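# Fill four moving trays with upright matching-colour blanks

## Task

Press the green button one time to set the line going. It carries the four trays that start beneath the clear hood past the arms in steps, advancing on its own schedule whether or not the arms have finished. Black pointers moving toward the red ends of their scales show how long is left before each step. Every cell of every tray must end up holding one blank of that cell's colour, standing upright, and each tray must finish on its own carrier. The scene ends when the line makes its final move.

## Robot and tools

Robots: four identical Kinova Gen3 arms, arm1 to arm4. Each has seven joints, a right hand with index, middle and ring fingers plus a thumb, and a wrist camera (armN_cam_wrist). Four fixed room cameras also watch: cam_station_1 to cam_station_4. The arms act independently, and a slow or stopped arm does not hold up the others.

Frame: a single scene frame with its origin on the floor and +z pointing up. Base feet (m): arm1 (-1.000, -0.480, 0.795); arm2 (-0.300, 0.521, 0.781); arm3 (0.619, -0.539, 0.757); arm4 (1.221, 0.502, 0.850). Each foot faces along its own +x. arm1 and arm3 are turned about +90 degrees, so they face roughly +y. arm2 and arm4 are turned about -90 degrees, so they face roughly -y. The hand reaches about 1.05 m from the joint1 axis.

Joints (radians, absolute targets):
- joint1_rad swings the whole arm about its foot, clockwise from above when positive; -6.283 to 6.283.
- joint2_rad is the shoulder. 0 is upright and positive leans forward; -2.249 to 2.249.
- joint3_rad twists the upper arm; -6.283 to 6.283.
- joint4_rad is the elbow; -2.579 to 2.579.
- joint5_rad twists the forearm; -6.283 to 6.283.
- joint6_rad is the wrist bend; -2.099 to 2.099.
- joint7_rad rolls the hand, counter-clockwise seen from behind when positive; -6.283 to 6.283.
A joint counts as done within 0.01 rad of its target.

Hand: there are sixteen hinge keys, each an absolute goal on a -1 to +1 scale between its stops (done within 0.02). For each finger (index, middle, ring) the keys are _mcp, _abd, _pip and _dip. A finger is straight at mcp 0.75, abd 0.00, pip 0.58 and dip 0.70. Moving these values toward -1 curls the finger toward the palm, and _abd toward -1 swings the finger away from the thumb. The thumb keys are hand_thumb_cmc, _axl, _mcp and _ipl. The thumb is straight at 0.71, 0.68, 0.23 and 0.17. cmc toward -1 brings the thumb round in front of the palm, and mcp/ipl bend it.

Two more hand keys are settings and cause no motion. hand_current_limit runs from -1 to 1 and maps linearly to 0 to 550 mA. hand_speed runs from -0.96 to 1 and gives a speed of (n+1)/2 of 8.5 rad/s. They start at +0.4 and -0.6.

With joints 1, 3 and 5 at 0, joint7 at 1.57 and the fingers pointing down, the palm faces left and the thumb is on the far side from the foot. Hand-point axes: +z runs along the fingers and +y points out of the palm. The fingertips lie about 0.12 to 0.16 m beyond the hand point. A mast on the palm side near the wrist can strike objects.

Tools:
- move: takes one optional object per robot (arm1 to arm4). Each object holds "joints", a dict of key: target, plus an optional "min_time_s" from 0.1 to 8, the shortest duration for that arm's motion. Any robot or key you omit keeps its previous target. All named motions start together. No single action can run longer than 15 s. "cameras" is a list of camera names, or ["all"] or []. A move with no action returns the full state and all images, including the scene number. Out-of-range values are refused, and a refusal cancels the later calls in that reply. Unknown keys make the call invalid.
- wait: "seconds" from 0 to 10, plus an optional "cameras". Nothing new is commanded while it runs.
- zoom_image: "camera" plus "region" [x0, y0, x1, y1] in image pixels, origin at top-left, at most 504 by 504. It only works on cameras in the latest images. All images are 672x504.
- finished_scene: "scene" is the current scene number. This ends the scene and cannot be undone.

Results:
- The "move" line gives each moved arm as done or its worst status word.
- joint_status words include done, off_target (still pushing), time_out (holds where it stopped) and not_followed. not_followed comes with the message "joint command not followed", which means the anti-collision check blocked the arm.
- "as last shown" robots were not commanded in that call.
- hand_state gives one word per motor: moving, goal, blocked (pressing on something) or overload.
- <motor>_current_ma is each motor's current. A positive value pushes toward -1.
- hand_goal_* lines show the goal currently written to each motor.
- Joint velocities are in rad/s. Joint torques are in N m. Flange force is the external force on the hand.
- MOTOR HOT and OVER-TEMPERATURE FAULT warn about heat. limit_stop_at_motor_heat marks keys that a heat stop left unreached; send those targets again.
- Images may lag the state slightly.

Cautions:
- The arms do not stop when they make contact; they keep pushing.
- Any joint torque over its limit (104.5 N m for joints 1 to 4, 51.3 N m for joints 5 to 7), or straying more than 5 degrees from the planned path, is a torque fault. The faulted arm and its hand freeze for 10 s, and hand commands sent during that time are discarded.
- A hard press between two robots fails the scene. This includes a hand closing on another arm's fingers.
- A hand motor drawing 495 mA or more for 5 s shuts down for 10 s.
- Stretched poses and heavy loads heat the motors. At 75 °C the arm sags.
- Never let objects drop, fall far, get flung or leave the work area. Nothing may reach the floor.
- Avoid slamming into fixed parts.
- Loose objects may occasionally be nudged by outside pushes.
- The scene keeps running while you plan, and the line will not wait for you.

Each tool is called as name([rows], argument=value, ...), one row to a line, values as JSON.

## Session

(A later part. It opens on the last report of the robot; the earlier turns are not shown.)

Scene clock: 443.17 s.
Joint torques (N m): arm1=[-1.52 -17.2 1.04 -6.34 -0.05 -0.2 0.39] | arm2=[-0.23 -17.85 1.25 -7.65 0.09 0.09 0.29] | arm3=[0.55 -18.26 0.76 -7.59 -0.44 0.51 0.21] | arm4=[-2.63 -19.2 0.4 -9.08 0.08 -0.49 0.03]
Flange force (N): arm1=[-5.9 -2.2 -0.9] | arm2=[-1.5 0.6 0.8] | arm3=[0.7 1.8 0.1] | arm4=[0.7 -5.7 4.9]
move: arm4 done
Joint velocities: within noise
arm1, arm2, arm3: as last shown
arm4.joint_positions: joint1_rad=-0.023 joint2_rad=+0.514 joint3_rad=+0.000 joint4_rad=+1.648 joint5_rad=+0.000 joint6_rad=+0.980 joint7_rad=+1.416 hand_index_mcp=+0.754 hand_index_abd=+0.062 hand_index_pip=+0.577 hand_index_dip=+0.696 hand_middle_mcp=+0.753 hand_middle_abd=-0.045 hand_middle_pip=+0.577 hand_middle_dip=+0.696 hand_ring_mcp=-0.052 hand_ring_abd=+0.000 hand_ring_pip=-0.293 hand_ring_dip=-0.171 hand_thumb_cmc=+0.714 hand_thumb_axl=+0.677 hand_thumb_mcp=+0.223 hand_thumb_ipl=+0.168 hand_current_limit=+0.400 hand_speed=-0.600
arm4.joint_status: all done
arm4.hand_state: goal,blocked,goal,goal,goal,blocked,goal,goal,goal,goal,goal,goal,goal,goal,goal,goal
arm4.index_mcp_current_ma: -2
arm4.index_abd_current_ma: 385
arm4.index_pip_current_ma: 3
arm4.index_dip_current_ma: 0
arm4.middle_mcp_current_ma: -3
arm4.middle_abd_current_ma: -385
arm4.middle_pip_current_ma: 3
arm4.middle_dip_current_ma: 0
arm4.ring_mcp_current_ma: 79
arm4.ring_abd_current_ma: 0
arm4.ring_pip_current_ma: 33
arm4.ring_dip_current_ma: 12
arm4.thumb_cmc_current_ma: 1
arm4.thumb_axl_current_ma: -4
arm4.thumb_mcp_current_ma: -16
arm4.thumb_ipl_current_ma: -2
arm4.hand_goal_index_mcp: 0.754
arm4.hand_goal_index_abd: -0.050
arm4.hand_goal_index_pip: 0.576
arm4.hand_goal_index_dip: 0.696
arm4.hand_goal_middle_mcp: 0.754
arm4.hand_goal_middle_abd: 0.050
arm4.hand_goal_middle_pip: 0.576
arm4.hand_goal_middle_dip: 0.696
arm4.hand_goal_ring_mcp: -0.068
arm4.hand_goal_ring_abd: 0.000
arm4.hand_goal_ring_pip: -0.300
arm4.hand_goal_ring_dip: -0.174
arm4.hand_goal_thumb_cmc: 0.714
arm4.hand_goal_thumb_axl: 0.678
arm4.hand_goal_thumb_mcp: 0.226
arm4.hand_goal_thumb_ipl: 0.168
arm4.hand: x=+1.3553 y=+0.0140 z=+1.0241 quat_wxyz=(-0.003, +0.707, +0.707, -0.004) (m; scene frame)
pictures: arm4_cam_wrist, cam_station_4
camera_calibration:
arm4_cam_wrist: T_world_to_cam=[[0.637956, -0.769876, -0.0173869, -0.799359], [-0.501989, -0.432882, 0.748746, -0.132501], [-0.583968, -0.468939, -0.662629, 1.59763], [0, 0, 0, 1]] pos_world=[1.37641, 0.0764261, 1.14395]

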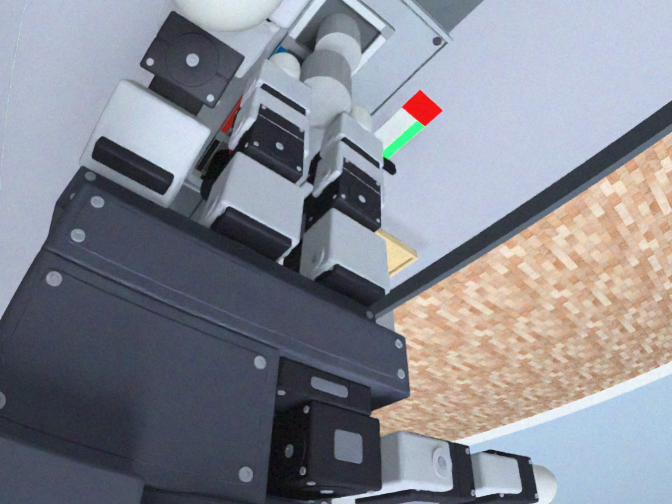

